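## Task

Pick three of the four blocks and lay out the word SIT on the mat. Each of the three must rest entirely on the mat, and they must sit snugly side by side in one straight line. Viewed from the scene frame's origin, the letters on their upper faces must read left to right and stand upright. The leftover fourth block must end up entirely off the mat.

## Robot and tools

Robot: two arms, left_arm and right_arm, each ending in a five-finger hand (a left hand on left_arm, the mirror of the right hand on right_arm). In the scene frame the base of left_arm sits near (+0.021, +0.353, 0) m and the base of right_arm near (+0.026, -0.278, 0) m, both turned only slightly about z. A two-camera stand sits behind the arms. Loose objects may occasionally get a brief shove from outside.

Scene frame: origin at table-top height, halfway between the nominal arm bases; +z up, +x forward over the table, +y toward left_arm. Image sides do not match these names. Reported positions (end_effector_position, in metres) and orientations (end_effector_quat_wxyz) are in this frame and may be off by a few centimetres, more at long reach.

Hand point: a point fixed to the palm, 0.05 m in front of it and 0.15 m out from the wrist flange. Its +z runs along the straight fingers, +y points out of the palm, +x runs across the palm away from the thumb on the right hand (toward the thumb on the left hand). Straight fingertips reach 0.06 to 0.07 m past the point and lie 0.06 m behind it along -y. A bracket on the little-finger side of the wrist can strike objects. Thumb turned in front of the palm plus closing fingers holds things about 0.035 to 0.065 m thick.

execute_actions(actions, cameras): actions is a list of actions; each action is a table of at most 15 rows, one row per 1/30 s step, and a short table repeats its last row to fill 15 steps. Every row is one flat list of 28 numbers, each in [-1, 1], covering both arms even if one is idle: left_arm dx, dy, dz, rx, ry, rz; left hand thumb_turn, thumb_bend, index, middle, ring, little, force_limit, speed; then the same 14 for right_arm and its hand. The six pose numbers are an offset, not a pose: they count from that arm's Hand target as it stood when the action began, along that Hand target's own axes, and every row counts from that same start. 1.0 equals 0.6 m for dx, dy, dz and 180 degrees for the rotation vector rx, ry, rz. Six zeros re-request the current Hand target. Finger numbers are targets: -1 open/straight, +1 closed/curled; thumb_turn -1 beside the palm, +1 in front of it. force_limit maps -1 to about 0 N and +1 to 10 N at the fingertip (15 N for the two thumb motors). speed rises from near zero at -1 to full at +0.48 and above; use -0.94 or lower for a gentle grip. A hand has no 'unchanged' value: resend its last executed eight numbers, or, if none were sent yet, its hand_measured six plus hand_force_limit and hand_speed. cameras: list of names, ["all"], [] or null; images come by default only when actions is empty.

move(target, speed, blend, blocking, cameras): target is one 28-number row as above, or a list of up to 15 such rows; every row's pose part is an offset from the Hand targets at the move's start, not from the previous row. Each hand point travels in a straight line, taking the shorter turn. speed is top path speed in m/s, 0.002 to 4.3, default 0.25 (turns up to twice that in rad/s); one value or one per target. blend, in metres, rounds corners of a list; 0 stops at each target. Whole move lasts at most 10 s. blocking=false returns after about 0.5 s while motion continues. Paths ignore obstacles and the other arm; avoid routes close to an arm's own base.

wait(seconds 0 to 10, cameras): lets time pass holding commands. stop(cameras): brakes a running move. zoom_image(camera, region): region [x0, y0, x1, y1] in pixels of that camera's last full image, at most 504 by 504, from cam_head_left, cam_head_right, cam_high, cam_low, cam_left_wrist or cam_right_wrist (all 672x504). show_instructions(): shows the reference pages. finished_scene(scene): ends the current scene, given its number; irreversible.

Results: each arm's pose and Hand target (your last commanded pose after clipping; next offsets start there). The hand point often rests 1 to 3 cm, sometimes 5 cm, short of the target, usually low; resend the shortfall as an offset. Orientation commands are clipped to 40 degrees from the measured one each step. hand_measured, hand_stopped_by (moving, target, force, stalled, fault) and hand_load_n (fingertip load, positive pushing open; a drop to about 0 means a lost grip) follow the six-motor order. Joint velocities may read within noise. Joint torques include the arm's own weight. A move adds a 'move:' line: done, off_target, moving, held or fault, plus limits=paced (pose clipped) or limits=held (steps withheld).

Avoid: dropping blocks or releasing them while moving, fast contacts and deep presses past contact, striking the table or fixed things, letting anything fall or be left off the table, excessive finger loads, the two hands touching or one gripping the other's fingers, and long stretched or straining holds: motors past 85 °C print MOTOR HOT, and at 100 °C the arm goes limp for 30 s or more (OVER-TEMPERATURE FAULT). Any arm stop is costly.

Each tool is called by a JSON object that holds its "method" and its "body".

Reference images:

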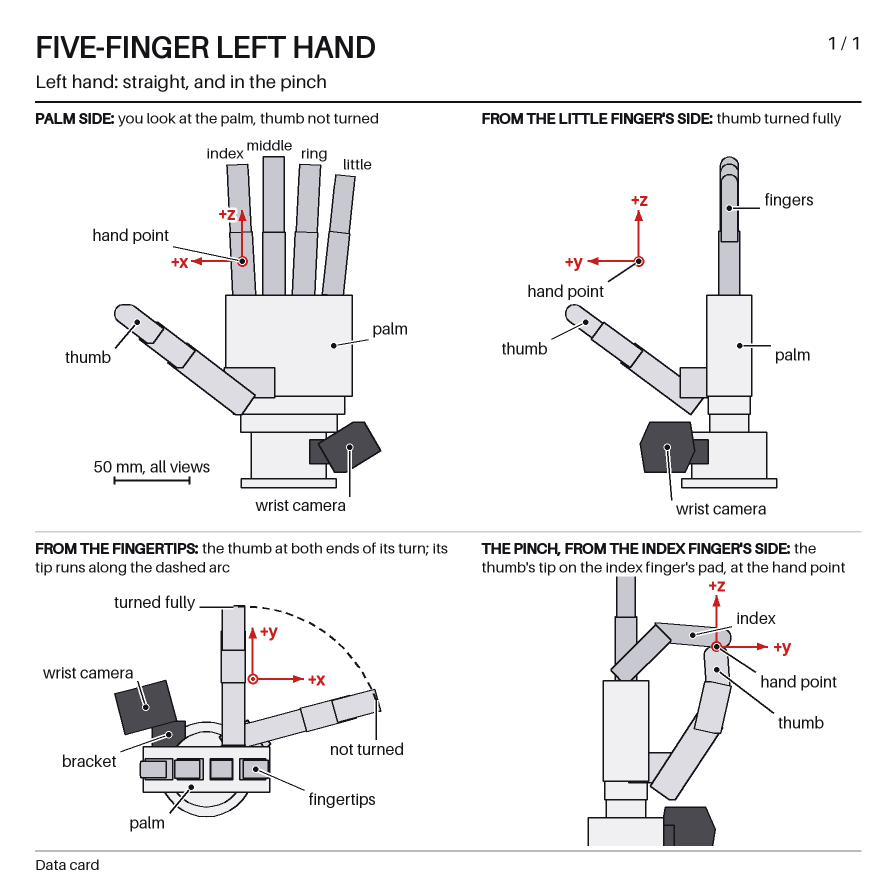

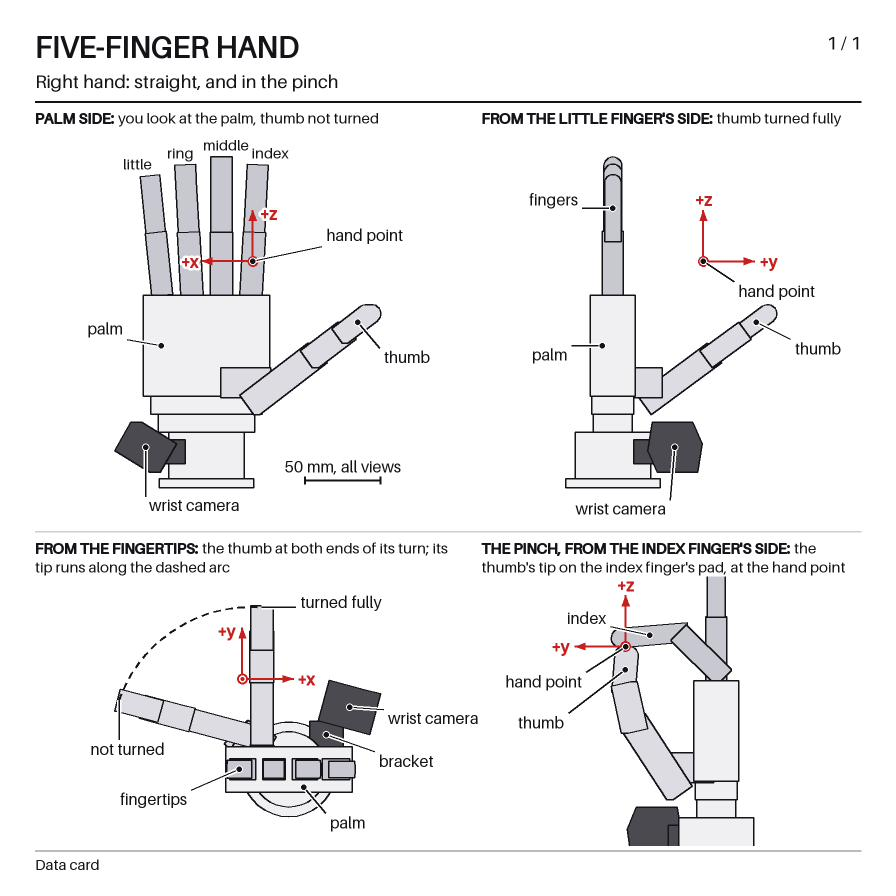

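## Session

{"method": "execute_actions", "body": {"actions": []}}

Scene clock: 0.00 s.
left_arm: end_effector_position=(+0.4196, -0.0545, +0.1417) hand_measured=(-1.000, -1.000, -1.000, -1.000, -1.000, -1.000) hand_load_n=(+0.0, +0.0, +0.0, +0.0, +0.0, +0.0) hand_stopped_by=(target, target, target, target, target, target) hand_force_limit=0.00 hand_speed=-0.80 end_effector_quat_wxyz=(+0.229, +0.383, +0.894, -0.038) | right_arm: end_effector_position=(+0.3653, -0.2331, +0.2465) hand_measured=(-1.000, -1.000, -1.000, -1.000, -1.000, -1.000) hand_load_n=(+0.0, +0.0, +0.0, +0.0, +0.0, +0.0) hand_stopped_by=(target, target, target, target, target, target) hand_force_limit=0.00 hand_speed=-0.80 end_effector_quat_wxyz=(+0.426, +0.135, +0.894, -0.009)
Joint positions: left_arm=[-0.974 1.66 1.36 -0.832 -0.17 1.465] | right_arm=[0.194 0.499 0.545 -0.758 0.23 1.893]
Joint velocities: within noise
Joint torques (N m): no reading
Motor temperatures (°C): left_arm=[30 34 30 30 26 28] | right_arm=[29 30 34 28 27 28]
Heat: left arm: hottest shoulder 34 °C; right arm: hottest elbow 34 °C.
Hand target: left_arm +0.4252, -0.0624, +0.1544; +0.242, +0.380, +0.892, -0.045 | right_arm +0.3697, -0.2325, +0.2679; +0.443, +0.136, +0.886, -0.005

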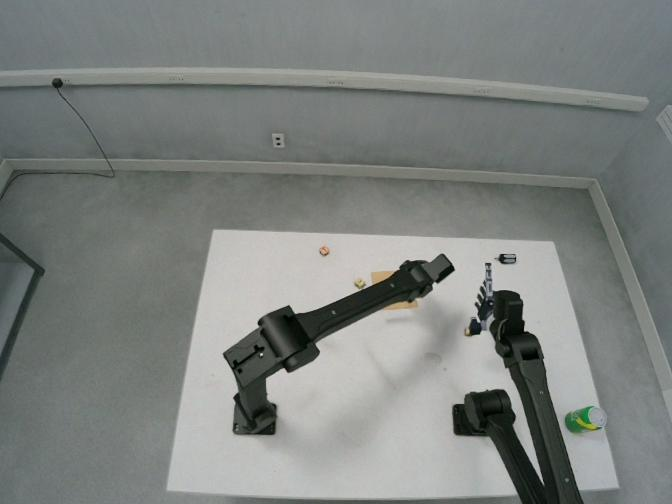

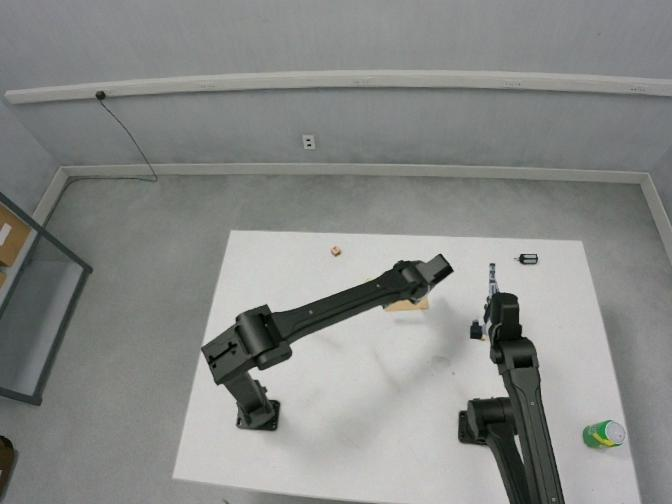

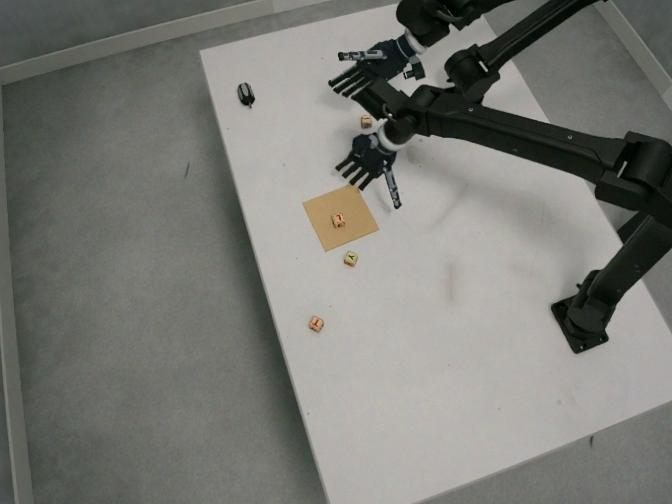

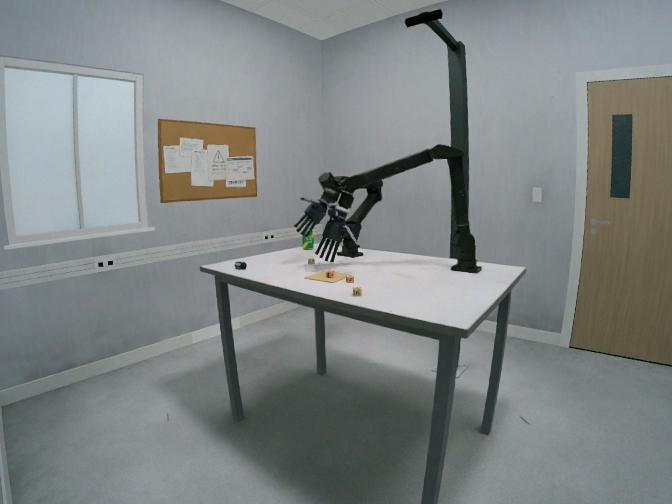

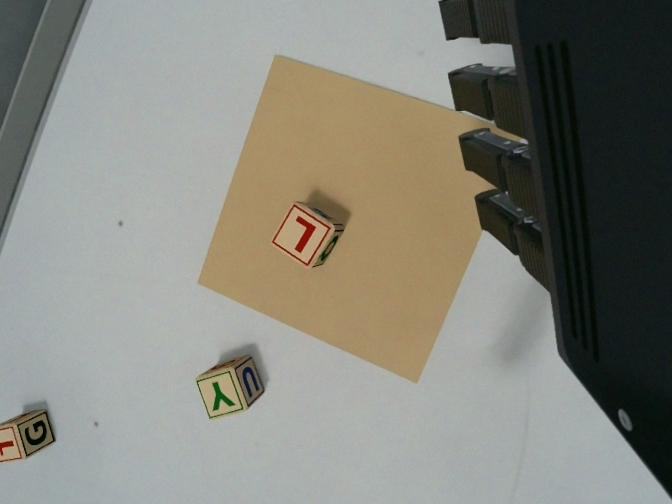

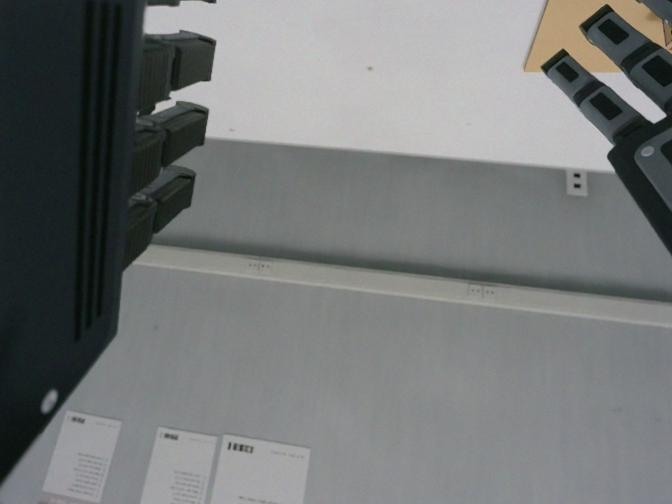

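{"method": "zoom_image", "body": {"camera": "cam_high", "region": [290, 180, 390, 350]}}

{"method": "zoom_image", "body": {"camera": "cam_high", "region": [340, 105, 390, 140]}}

{"method": "zoom_image", "body": {"camera": "cam_left_wrist", "region": [0, 180, 350, 480]}}

{"method": "zoom_image", "body": {"camera": "cam_low", "region": [300, 250, 370, 300]}}

{"method": "zoom_image", "body": {"camera": "cam_head_left", "region": [310, 235, 380, 300]}}

{"method": "zoom_image", "body": {"camera": "cam_head_right", "region": [460, 310, 510, 350]}}

Scaled by 2.965.

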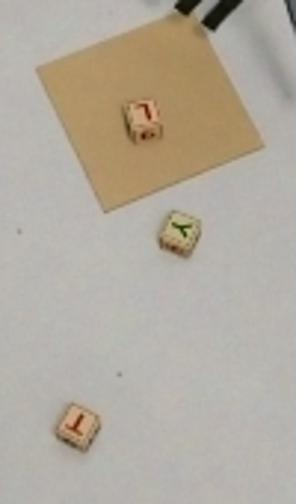

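Scaled by 10.080.

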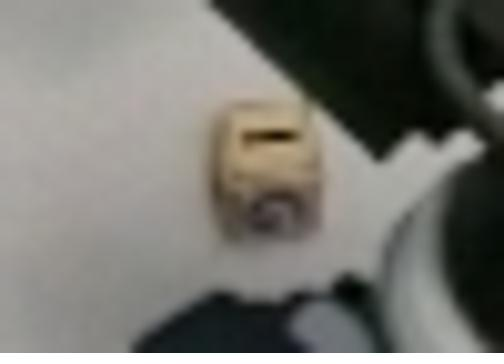

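Scaled by 1.440.

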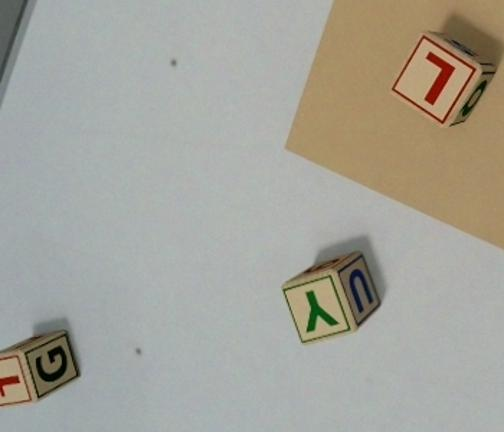

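Scaled by 7.200.

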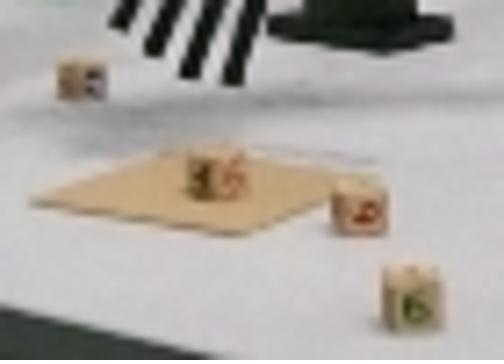

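Scaled by 7.200.

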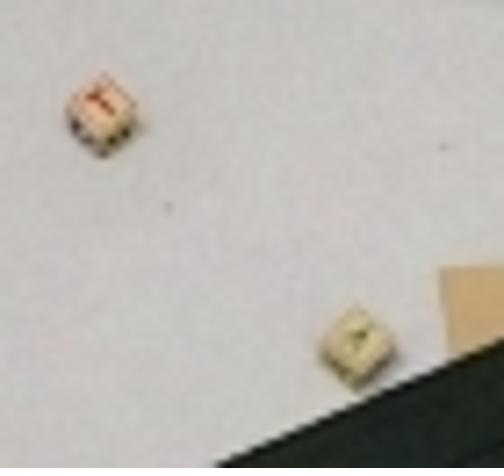

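Scaled by 10.080.

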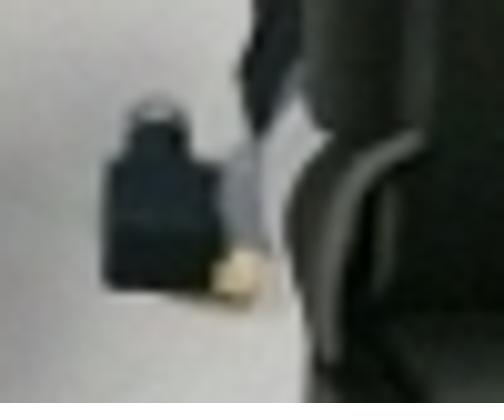

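{"method": "zoom_image", "body": {"camera": "cam_low", "region": [320, 265, 345, 283]}}

{"method": "zoom_image", "body": {"camera": "cam_low", "region": [340, 270, 366, 300]}}

{"method": "zoom_image", "body": {"camera": "cam_left_wrist", "region": [180, 180, 360, 420]}}

{"method": "zoom_image", "body": {"camera": "cam_high", "region": [320, 200, 365, 275]}}

Scaled by 20.160.

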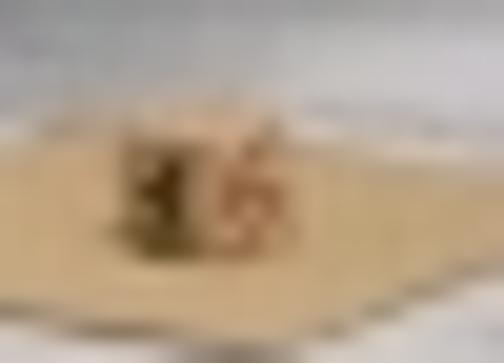

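Scaled by 16.800.

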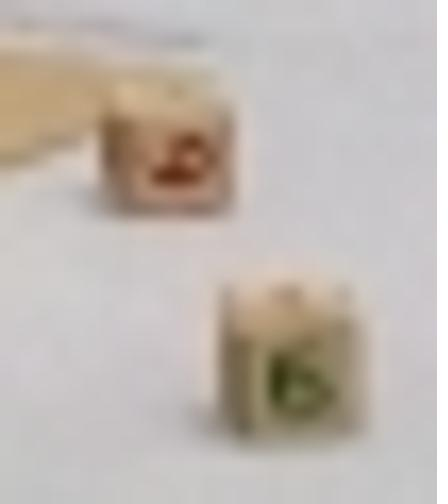

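Scaled by 2.100.

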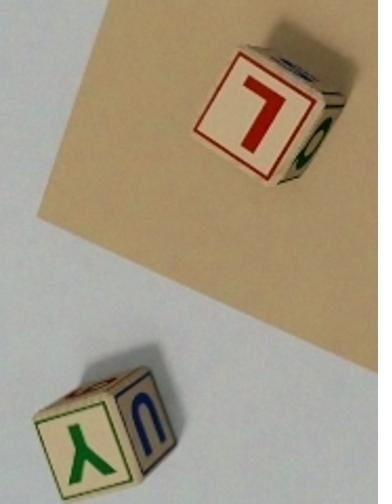

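Scaled by 6.720.

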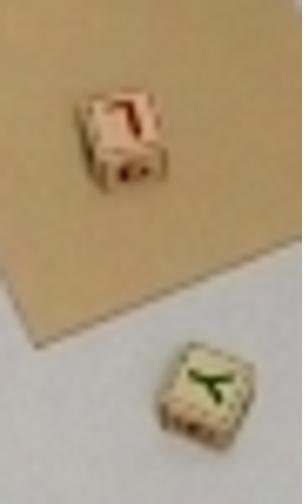

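{"method": "move", "body": {"target": [0.2073,-0.0425,-0.1823,-0.0294,-0.194,-0.7014,1,-1,-0.35,-0.35,1,1,0,0,-0.0345,-0.1347,-0.0678,-0.0412,-0.0268,-0.5776,1,-1,-0.35,-0.35,1,1,0,0], "speed": 0.5, "cameras": ["all"]}}

Scene clock: 5.50 s.
left_arm: end_effector_position=(+0.2920, +0.0361, +0.1864) hand_measured=(+1.000, -1.000, -0.350, -0.350, +1.000, +1.000) hand_load_n=(+0.0, +0.0, +0.0, +0.0, +0.0, +0.0) hand_stopped_by=(target, target, target, target, target, target) hand_force_limit=0.00 hand_speed=0.00 end_effector_quat_wxyz=(-0.292, +0.645, -0.645, +0.288) | right_arm: end_effector_position=(+0.3222, -0.3042, +0.2698) hand_measured=(+1.000, -1.000, -0.350, -0.350, +1.000, +1.000) hand_load_n=(+0.0, +0.0, +0.0, +0.0, +0.0, +0.0) hand_stopped_by=(target, target, target, target, target, target) hand_force_limit=0.00 hand_speed=0.00 end_effector_quat_wxyz=(-0.300, +0.642, -0.645, +0.286)
Joint positions: left_arm=[-1.07 1.131 0.928 -0.862 -0.709 -0.857] | right_arm=[-0.242 0.677 0.865 -0.931 -0.248 -0.196]
Joint torques (N m): left_arm=[-1.38 -6.53 10.56 0.31 -0.63 -0.07] | right_arm=[0.5 2.49 13.97 0.36 -0.3 -0.12]
Heat: left arm: hottest shoulder 34 °C; right arm: hottest elbow 35 °C.
Hand target: left_arm +0.2901, +0.0302, +0.1900; -0.290, +0.644, -0.645, +0.290 | right_arm +0.3298, -0.3099, +0.2997; -0.308, +0.639, -0.635, +0.306
Off the commanded pose: left_arm 0.007 m, 0 deg | right_arm 0.032 m, 3 deg.
move: off_target (right_arm)

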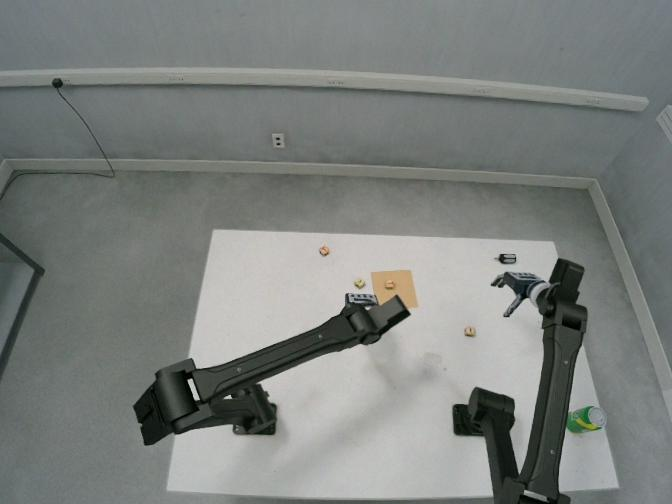

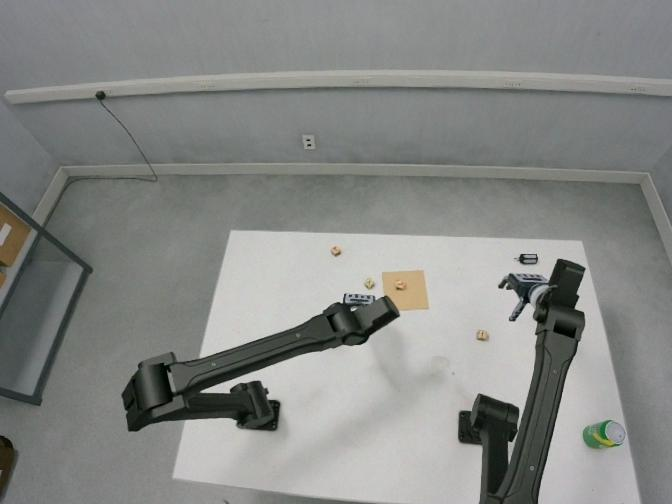

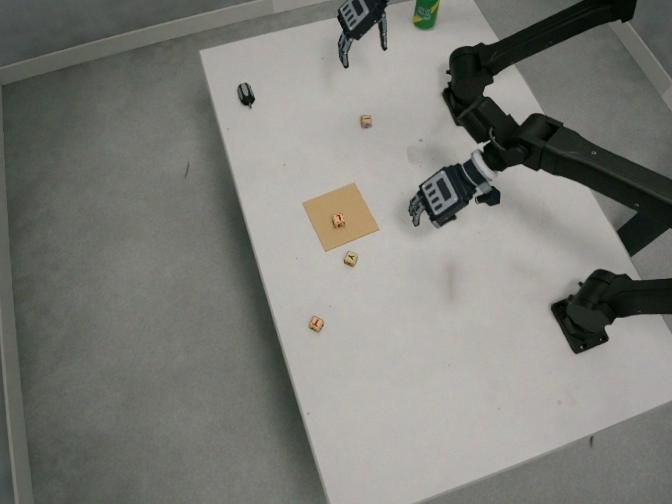

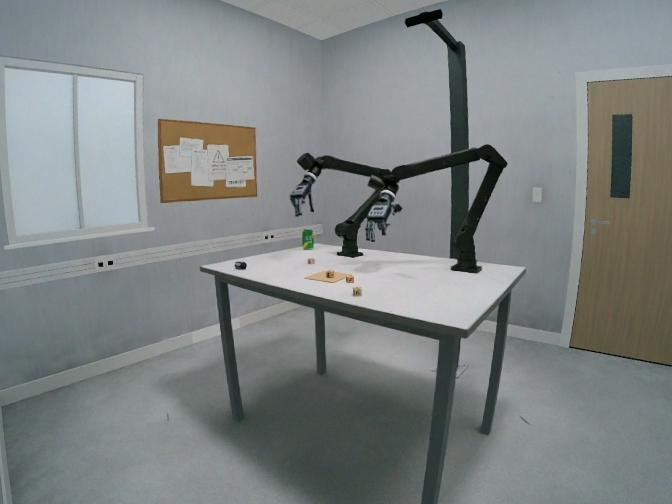

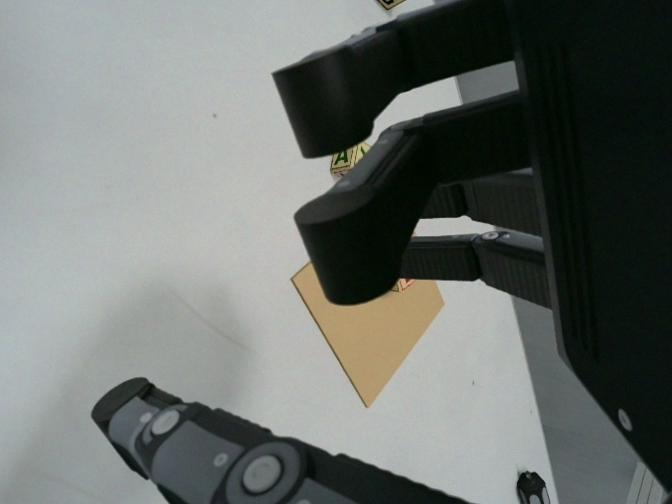

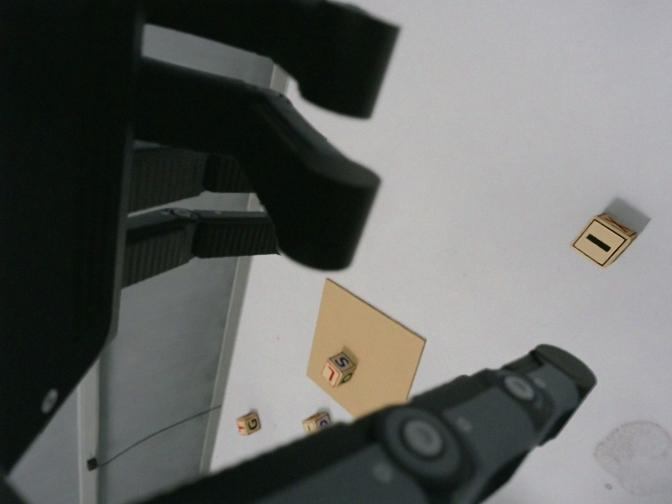

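{"method": "zoom_image", "body": {"camera": "cam_right_wrist", "region": [290, 330, 390, 400]}}

{"method": "zoom_image", "body": {"camera": "cam_right_wrist", "region": [550, 190, 650, 280]}}

{"method": "zoom_image", "body": {"camera": "cam_right_wrist", "region": [220, 390, 340, 450]}}

{"method": "zoom_image", "body": {"camera": "cam_head_left", "region": [310, 235, 430, 325]}}

{"method": "zoom_image", "body": {"camera": "cam_high", "region": [290, 100, 400, 260]}}

Scaled by 5.040.

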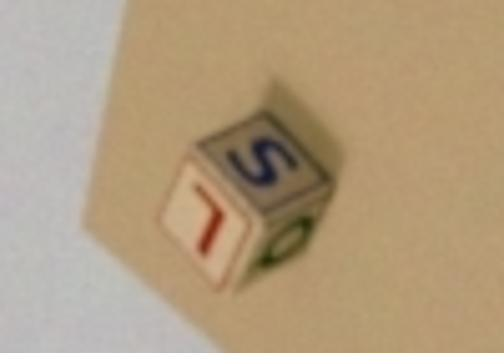

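Scaled by 5.040.

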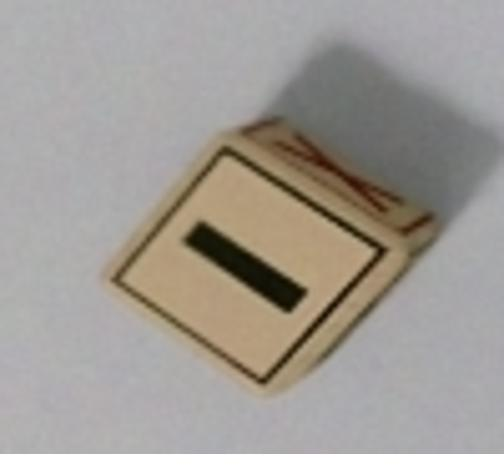

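Scaled by 4.200.

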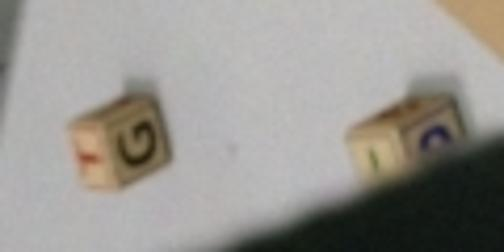

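Scaled by 4.200.

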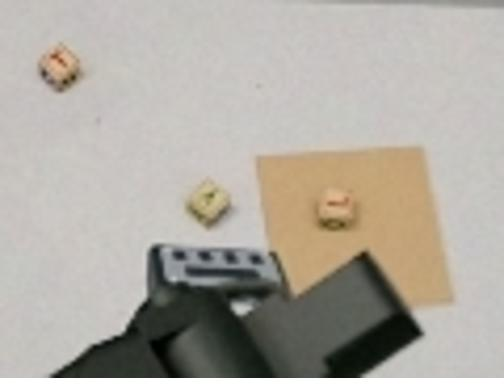

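Scaled by 3.150.

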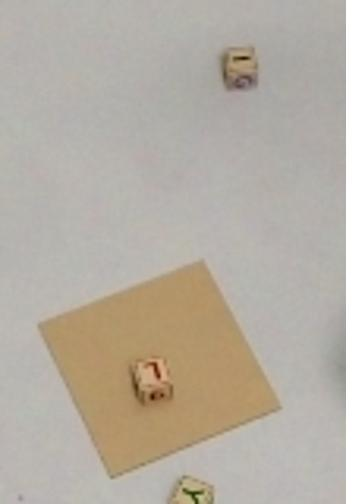

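{"method": "move", "body": {"target": [-0.2,-0.317,0.409,0,0,0,1,-1,-0.35,-0.35,1,1,0,0,-0.3383,0.1106,0.2746,0,0,0,1,-1,-0.35,-0.35,1,1,0,0], "speed": 0.25, "cameras": ["cam_left_wrist","cam_right_wrist","cam_high"]}}

Scene clock: 9.77 s.
left_arm: end_effector_position=(+0.5778, +0.1557, +0.1462) hand_measured=(+1.000, -1.000, -0.350, -0.350, +1.000, +1.000) hand_load_n=(+0.0, +0.0, +0.0, +0.0, +0.0, +0.0) hand_stopped_by=(target, target, target, target, target, target) hand_force_limit=0.00 hand_speed=0.00 end_effector_quat_wxyz=(-0.279, +0.651, -0.653, +0.269) | right_arm: end_effector_position=(+0.4094, -0.1134, +0.1384) hand_measured=(+1.000, -1.000, -0.350, -0.350, +1.000, +1.000) hand_load_n=(+0.0, +0.0, +0.0, +0.0, +0.0, +0.0) hand_stopped_by=(target, target, target, target, target, target) hand_force_limit=0.00 hand_speed=0.00 end_effector_quat_wxyz=(-0.295, +0.646, -0.635, +0.304)
Joint positions: left_arm=[-0.375 1.546 1.194 -0.456 -0.261 -0.244] | right_arm=[0.53 1.052 0.697 -0.398 0.356 0.291]
Joint torques (N m): left_arm=[-0.21 -13.1 14.15 1.33 -0.11 0.09] | right_arm=[0.85 -0.97 9.28 1.94 0.3 0.1]
Heat: left arm: hottest shoulder 34 °C; right arm: hottest elbow 36 °C.
Hand target: left_arm +0.6000, +0.1499, +0.1696; -0.290, +0.644, -0.645, +0.290 | right_arm +0.4161, -0.1066, +0.1450; -0.308, +0.639, -0.635, +0.306
Off the commanded pose: left_arm 0.033 m, 3 deg | right_arm 0.012 m, 2 deg.
move: off_target (left_arm, right_arm)
Images, in order (width x height): cam_high 672x504, cam_left_wrist 672x504, cam_right_wrist 672x504.

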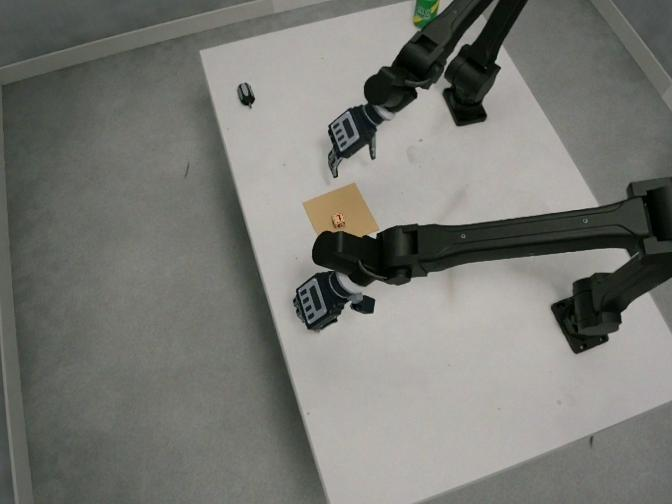

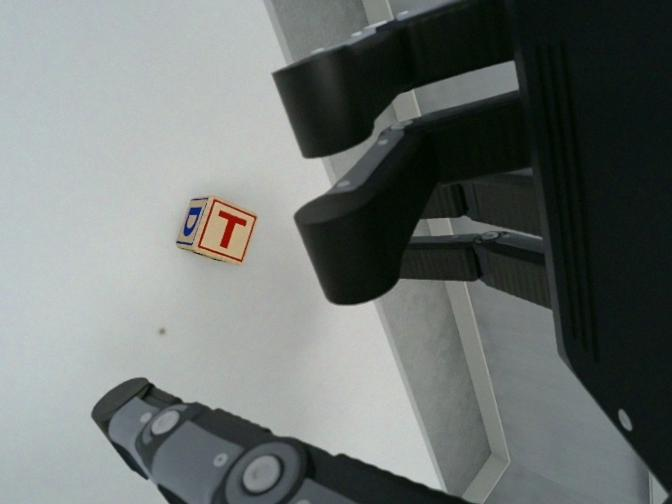

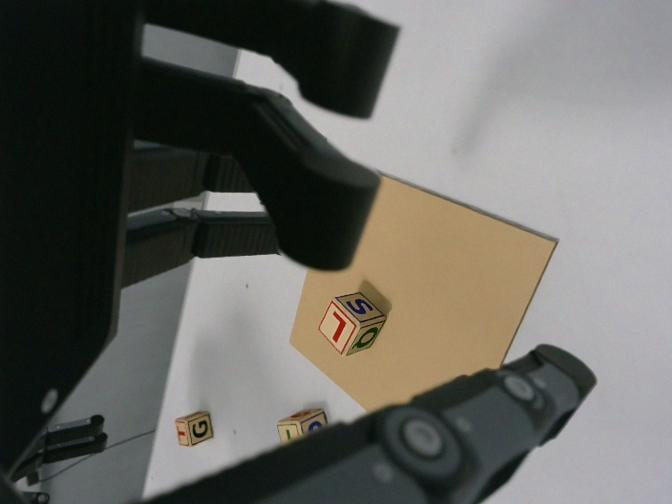

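{"method": "zoom_image", "body": {"camera": "cam_right_wrist", "region": [300, 270, 400, 370]}}

{"method": "zoom_image", "body": {"camera": "cam_left_wrist", "region": [160, 180, 280, 280]}}

Scaled by 5.040.

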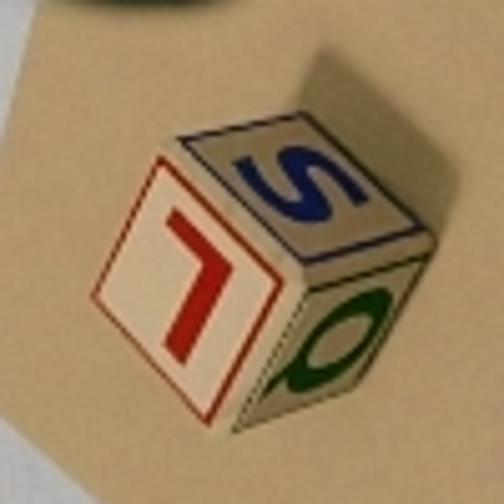

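Scaled by 4.200.

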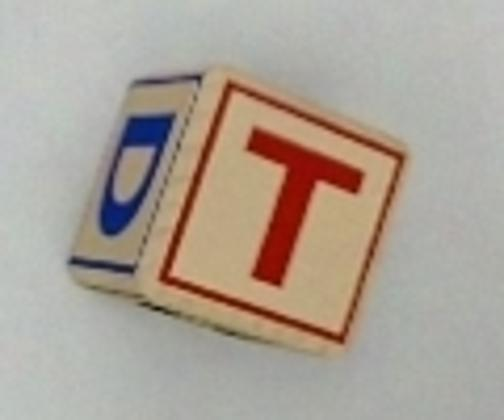

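{"method": "move", "body": {"target": [0.0083,-0.006,0.0947,0,-0.187,-0.165,1,-1,-0.35,-0.35,1,1,0,0,-0.105,-0.0125,0.0772,0,0,0,1,-1,-0.35,-0.35,1,1,0,0], "speed": 0.25, "cameras": ["cam_left_wrist","cam_right_wrist"]}}

Scene clock: 16.17 s.
left_arm: end_effector_position=(+0.6307, +0.1591, +0.1192) hand_measured=(+1.000, -1.000, -0.350, -0.350, +1.000, +1.000) hand_load_n=(+0.0, +0.0, +0.0, +0.0, +0.0, +0.0) hand_stopped_by=(target, target, target, target, target, target) hand_force_limit=0.00 hand_speed=0.00 end_effector_quat_wxyz=(-0.381, +0.842, -0.357, +0.139) | right_arm: end_effector_position=(+0.4333, -0.0628, +0.0958) hand_measured=(+1.000, -1.000, -0.350, -0.350, +1.000, +1.000) hand_load_n=(+0.0, +0.0, +0.0, +0.0, +0.0, +0.0) hand_stopped_by=(target, target, target, target, target, target) hand_force_limit=0.00 hand_speed=0.00 end_effector_quat_wxyz=(-0.276, +0.654, -0.637, +0.301)
Joint positions: left_arm=[-0.47 1.84 1.543 -0.955 -0.786 -1.084] | right_arm=[0.63 1.271 0.76 -0.313 0.431 0.366]
Joint torques (N m): left_arm=[-1.55 -16.97 13.42 0.01 -0.73 -0.05] | right_arm=[0.38 -4.37 12.22 1.5 0.27 0.09]
Heat: left arm: hottest shoulder 34 °C; right arm: hottest elbow 37 °C.
Hand target: left_arm +0.6450, +0.1449, +0.1347; -0.380, +0.842, -0.351, +0.157 | right_arm +0.4566, -0.0435, +0.1219; -0.308, +0.639, -0.635, +0.306
Off the commanded pose: left_arm 0.025 m, 2 deg | right_arm 0.040 m, 4 deg.
move: off_target (left_arm, right_arm)
Images, in order (width x height): cam_left_wrist 672x504, cam_right_wrist 672x504.

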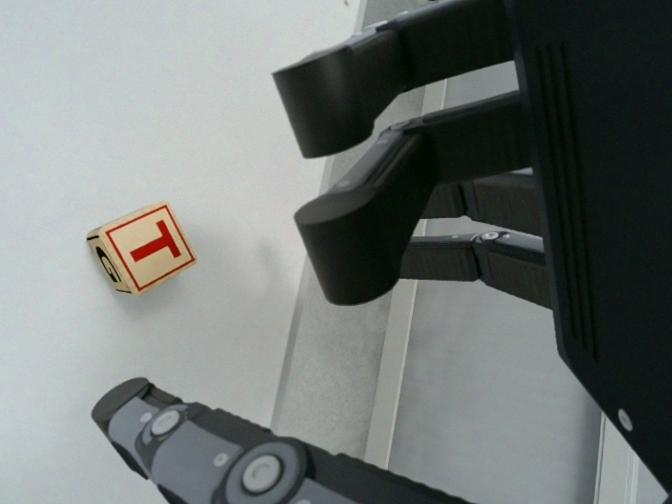

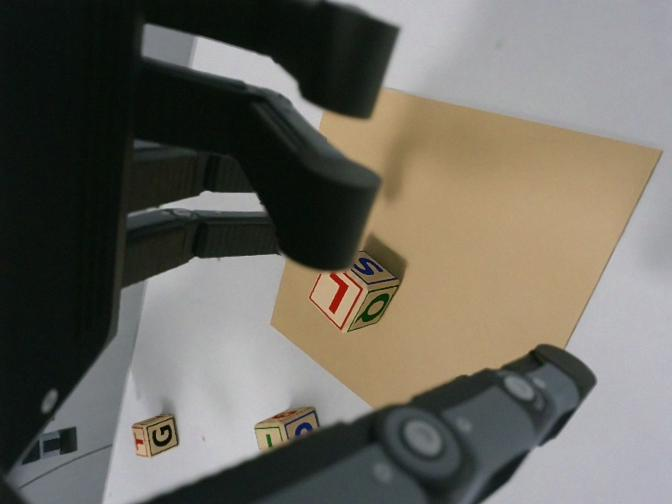

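{"method": "zoom_image", "body": {"camera": "cam_left_wrist", "region": [80, 190, 210, 300]}}

{"method": "zoom_image", "body": {"camera": "cam_right_wrist", "region": [300, 240, 410, 340]}}

Scaled by 3.877.

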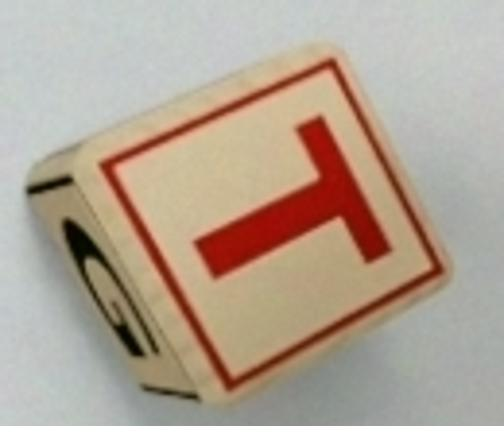

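Scaled by 4.582.

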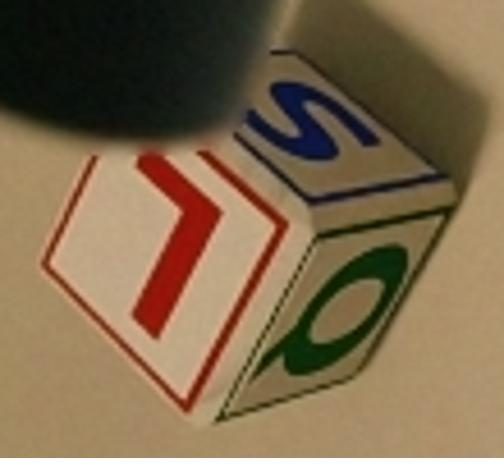

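{"method": "move", "body": {"target": [-0.0118,0.0593,0.0585,0,0,0,1,-1,-0.35,-0.35,1,1,0,0,-0.0633,-0.001,0.0947,0,0,0,1,-1,-0.35,-0.35,1,1,0,0], "speed": 0.12, "cameras": ["cam_left_wrist","cam_right_wrist"]}}

Scene clock: 18.47 s.
left_arm: end_effector_position=(+0.6402, +0.1546, +0.0887) hand_measured=(+1.000, -1.000, -0.350, -0.350, +1.000, +1.000) hand_load_n=(+0.0, +0.0, +0.0, +0.0, +0.0, +0.0) hand_stopped_by=(target, target, target, target, target, target) hand_force_limit=0.00 hand_speed=0.00 end_effector_quat_wxyz=(-0.380, +0.842, -0.350, +0.155) | right_arm: end_effector_position=(+0.4786, -0.0252, +0.0642) hand_measured=(+1.000, -1.000, -0.350, -0.350, +1.000, +1.000) hand_load_n=(+0.0, +0.0, +0.0, +0.0, +0.0, +0.0) hand_stopped_by=(target, target, target, target, target, target) hand_force_limit=0.00 hand_speed=0.00 end_effector_quat_wxyz=(-0.277, +0.654, -0.636, +0.302)
Joint positions: left_arm=[-0.47 1.874 1.501 -0.845 -0.786 -1.085] | right_arm=[0.649 1.476 0.862 -0.212 0.444 0.38]
Joint torques (N m): left_arm=[-0.73 -17.67 8.47 0.91 -0.61 0.04] | right_arm=[1.32 -7.94 11.44 1.7 0.32 0.2]
Heat: left arm: hottest shoulder 34 °C; right arm: hottest elbow 37 °C.
Hand target: left_arm +0.6418, +0.1519, +0.0848; -0.380, +0.842, -0.351, +0.157 | right_arm +0.5013, -0.0052, +0.0871; -0.308, +0.639, -0.635, +0.307
Off the commanded pose: left_arm 0.005 m, 0 deg | right_arm 0.038 m, 4 deg.
move: off_target (right_arm)
Images, in order (width x height): cam_left_wrist 672x504, cam_right_wrist 672x504.

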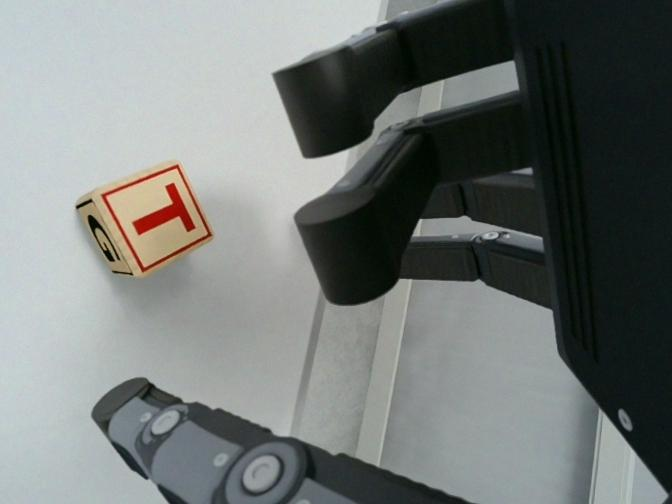

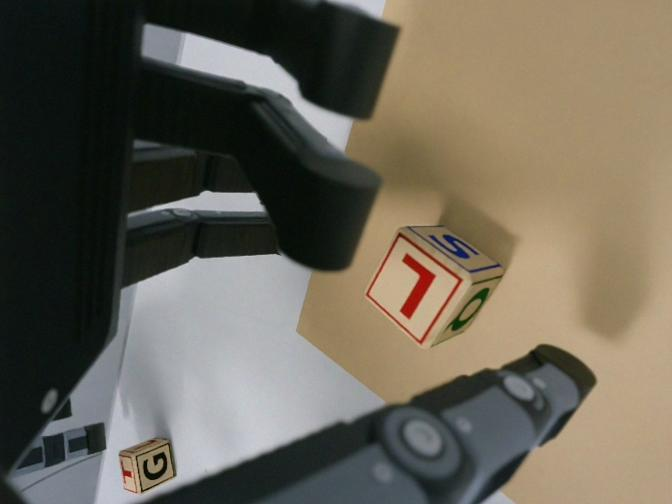

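{"method": "zoom_image", "body": {"camera": "cam_right_wrist", "region": [420, 215, 510, 285]}}

{"method": "zoom_image", "body": {"camera": "cam_right_wrist", "region": [355, 215, 515, 355]}}

{"method": "zoom_image", "body": {"camera": "cam_left_wrist", "region": [60, 150, 230, 290]}}

Scaled by 5.600.

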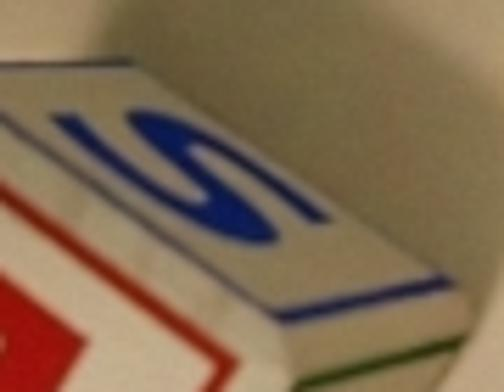

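Scaled by 3.150.

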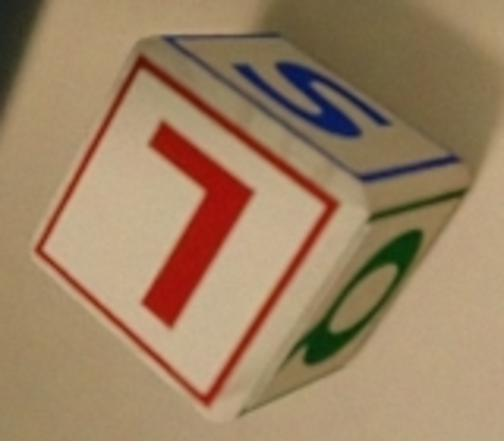

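Scaled by 2.965.

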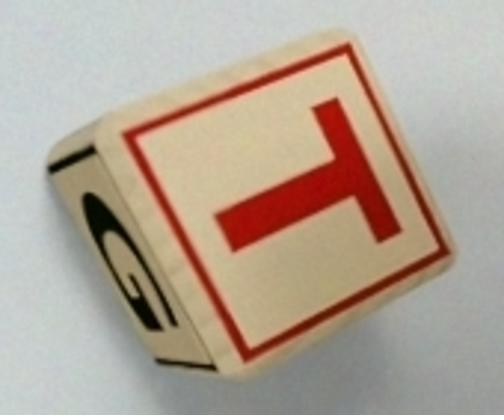

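{"method": "move", "body": {"target": [-0.0325,0.0465,0.0353,0,0,0,1,-1,-0.35,-0.35,1,1,0,0,0.0083,0.066,0.029,0,0,0,1,-1,-0.35,-0.35,1,1,0,0], "speed": 0.1, "cameras": ["cam_left_wrist","cam_right_wrist"]}}

{"method": "zoom_image", "body": {"camera": "cam_right_wrist", "region": [370, 180, 550, 420]}}

{"method": "zoom_image", "body": {"camera": "cam_left_wrist", "region": [60, 130, 260, 330]}}

Scene clock: 22.77 s.
left_arm: end_effector_position=(+0.6266, +0.1618, +0.0547) hand_measured=(+1.000, -1.000, -0.350, -0.350, +1.000, +1.000) hand_load_n=(+0.0, +0.0, +0.0, -1.5, +0.0, +0.0) hand_stopped_by=(target, target, target, target, target, target) hand_force_limit=0.00 hand_speed=0.00 end_effector_quat_wxyz=(-0.382, +0.841, -0.350, +0.157) | right_arm: end_effector_position=(+0.4895, -0.0168, +0.0466) hand_measured=(+1.000, -1.000, -0.350, -0.350, +1.000, +1.000) hand_load_n=(+0.0, +0.0, +0.0, +0.0, +0.0, +0.0) hand_stopped_by=(target, target, target, target, target, target) hand_force_limit=0.00 hand_speed=0.00 end_effector_quat_wxyz=(-0.300, +0.642, -0.635, +0.308)
Joint positions: left_arm=[-0.47 1.872 1.397 -0.736 -0.79 -1.08] | right_arm=[0.653 1.529 0.837 -0.083 0.449 0.384]
Joint torques (N m): left_arm=[-0.21 -17.67 7.25 0.99 -0.38 0.06] | right_arm=[1.61 -7.77 6.98 1.76 0.3 0.11]
Heat: left arm: hottest shoulder 35 °C; right arm: hottest elbow 37 °C.
Hand target: left_arm +0.6262, +0.1640, +0.0499; -0.380, +0.841, -0.351, +0.157 | right_arm +0.4902, -0.0103, +0.0452; -0.308, +0.639, -0.635, +0.306
Off the commanded pose: left_arm 0.005 m, 0 deg | right_arm 0.007 m, 1 deg.
move: done
Images, in order (width x height): cam_left_wrist 672x504, cam_right_wrist 672x504.

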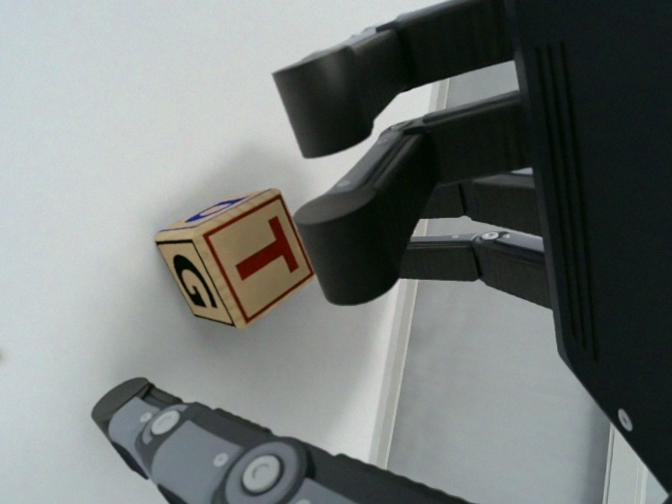

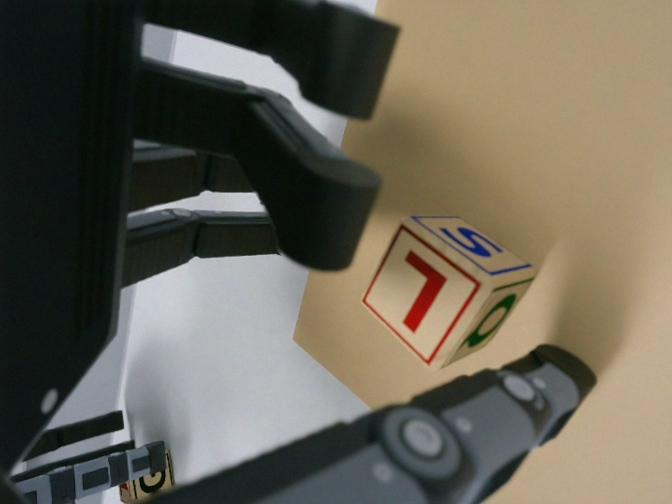

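Scaled by 2.100.

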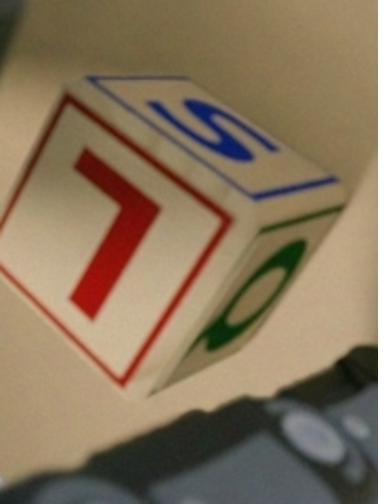

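Scaled by 2.520.

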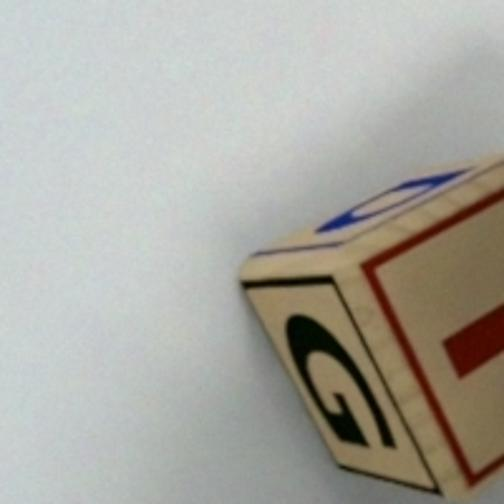

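{"method": "move", "body": {"target": [-0.007,0.0265,0.0328,0,0,0,1,-1,-0.35,-0.35,1,1,0,0,0.0017,0.0263,0.0123,0,0,0,1,-1,-0.35,-0.35,1,1,0,0], "speed": 0.08, "cameras": ["cam_left_wrist","cam_right_wrist"]}}

Scene clock: 24.43 s.
left_arm: end_effector_position=(+0.6294, +0.1621, +0.0524) hand_measured=(+1.000, -1.000, -0.350, -0.350, +1.000, +1.000) hand_load_n=(+0.0, +0.0, +0.0, -2.5, +0.0, +0.0) hand_stopped_by=(target, target, target, target, target, target) hand_force_limit=0.00 hand_speed=0.00 end_effector_quat_wxyz=(-0.386, +0.837, -0.346, +0.173) | right_arm: end_effector_position=(+0.4912, -0.0155, +0.0435) hand_measured=(+1.000, -1.000, -0.350, -0.350, +1.000, +1.000) hand_load_n=(+0.0, +0.0, +0.0, -2.0, +0.0, +0.0) hand_stopped_by=(target, target, target, target, target, target) hand_force_limit=0.00 hand_speed=0.00 end_effector_quat_wxyz=(-0.313, +0.635, -0.634, +0.313)
Joint positions: left_arm=[-0.47 1.865 1.367 -0.671 -0.798 -1.064] | right_arm=[0.655 1.535 0.816 -0.026 0.456 0.385]
Joint torques (N m): left_arm=[0.56 -14.92 6.46 1.24 0.1 0.02] | right_arm=[0.79 -5.71 6.2 1.81 0.07 0.13]
Heat: left arm: hottest shoulder 35 °C; right arm: hottest elbow 37 °C.
Hand target: left_arm +0.6261, +0.1701, +0.0248; -0.380, +0.841, -0.351, +0.157 | right_arm +0.4862, -0.0114, +0.0281; -0.308, +0.639, -0.635, +0.306
Off the commanded pose: left_arm 0.029 m, 2 deg | right_arm 0.017 m, 1 deg.
move: off_target (left_arm, right_arm)
Images, in order (width x height): cam_left_wrist 672x504, cam_right_wrist 672x504.

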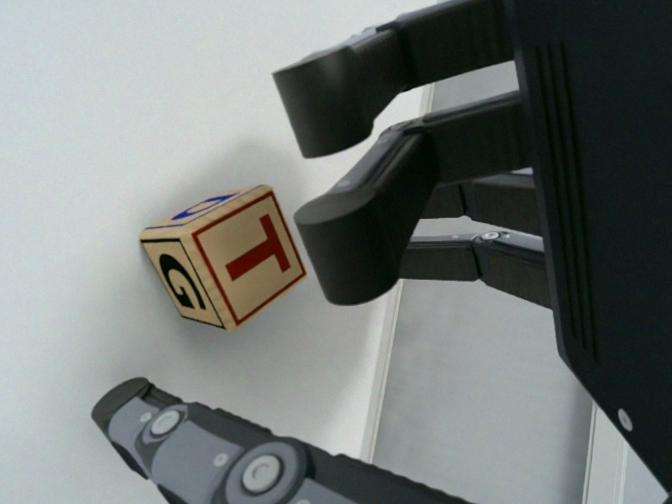

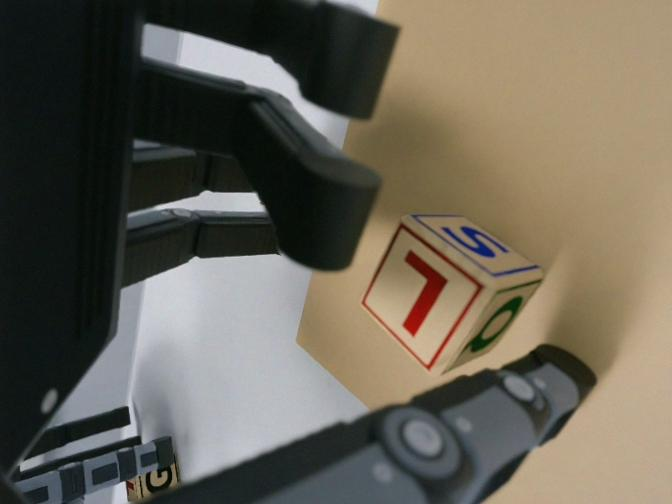

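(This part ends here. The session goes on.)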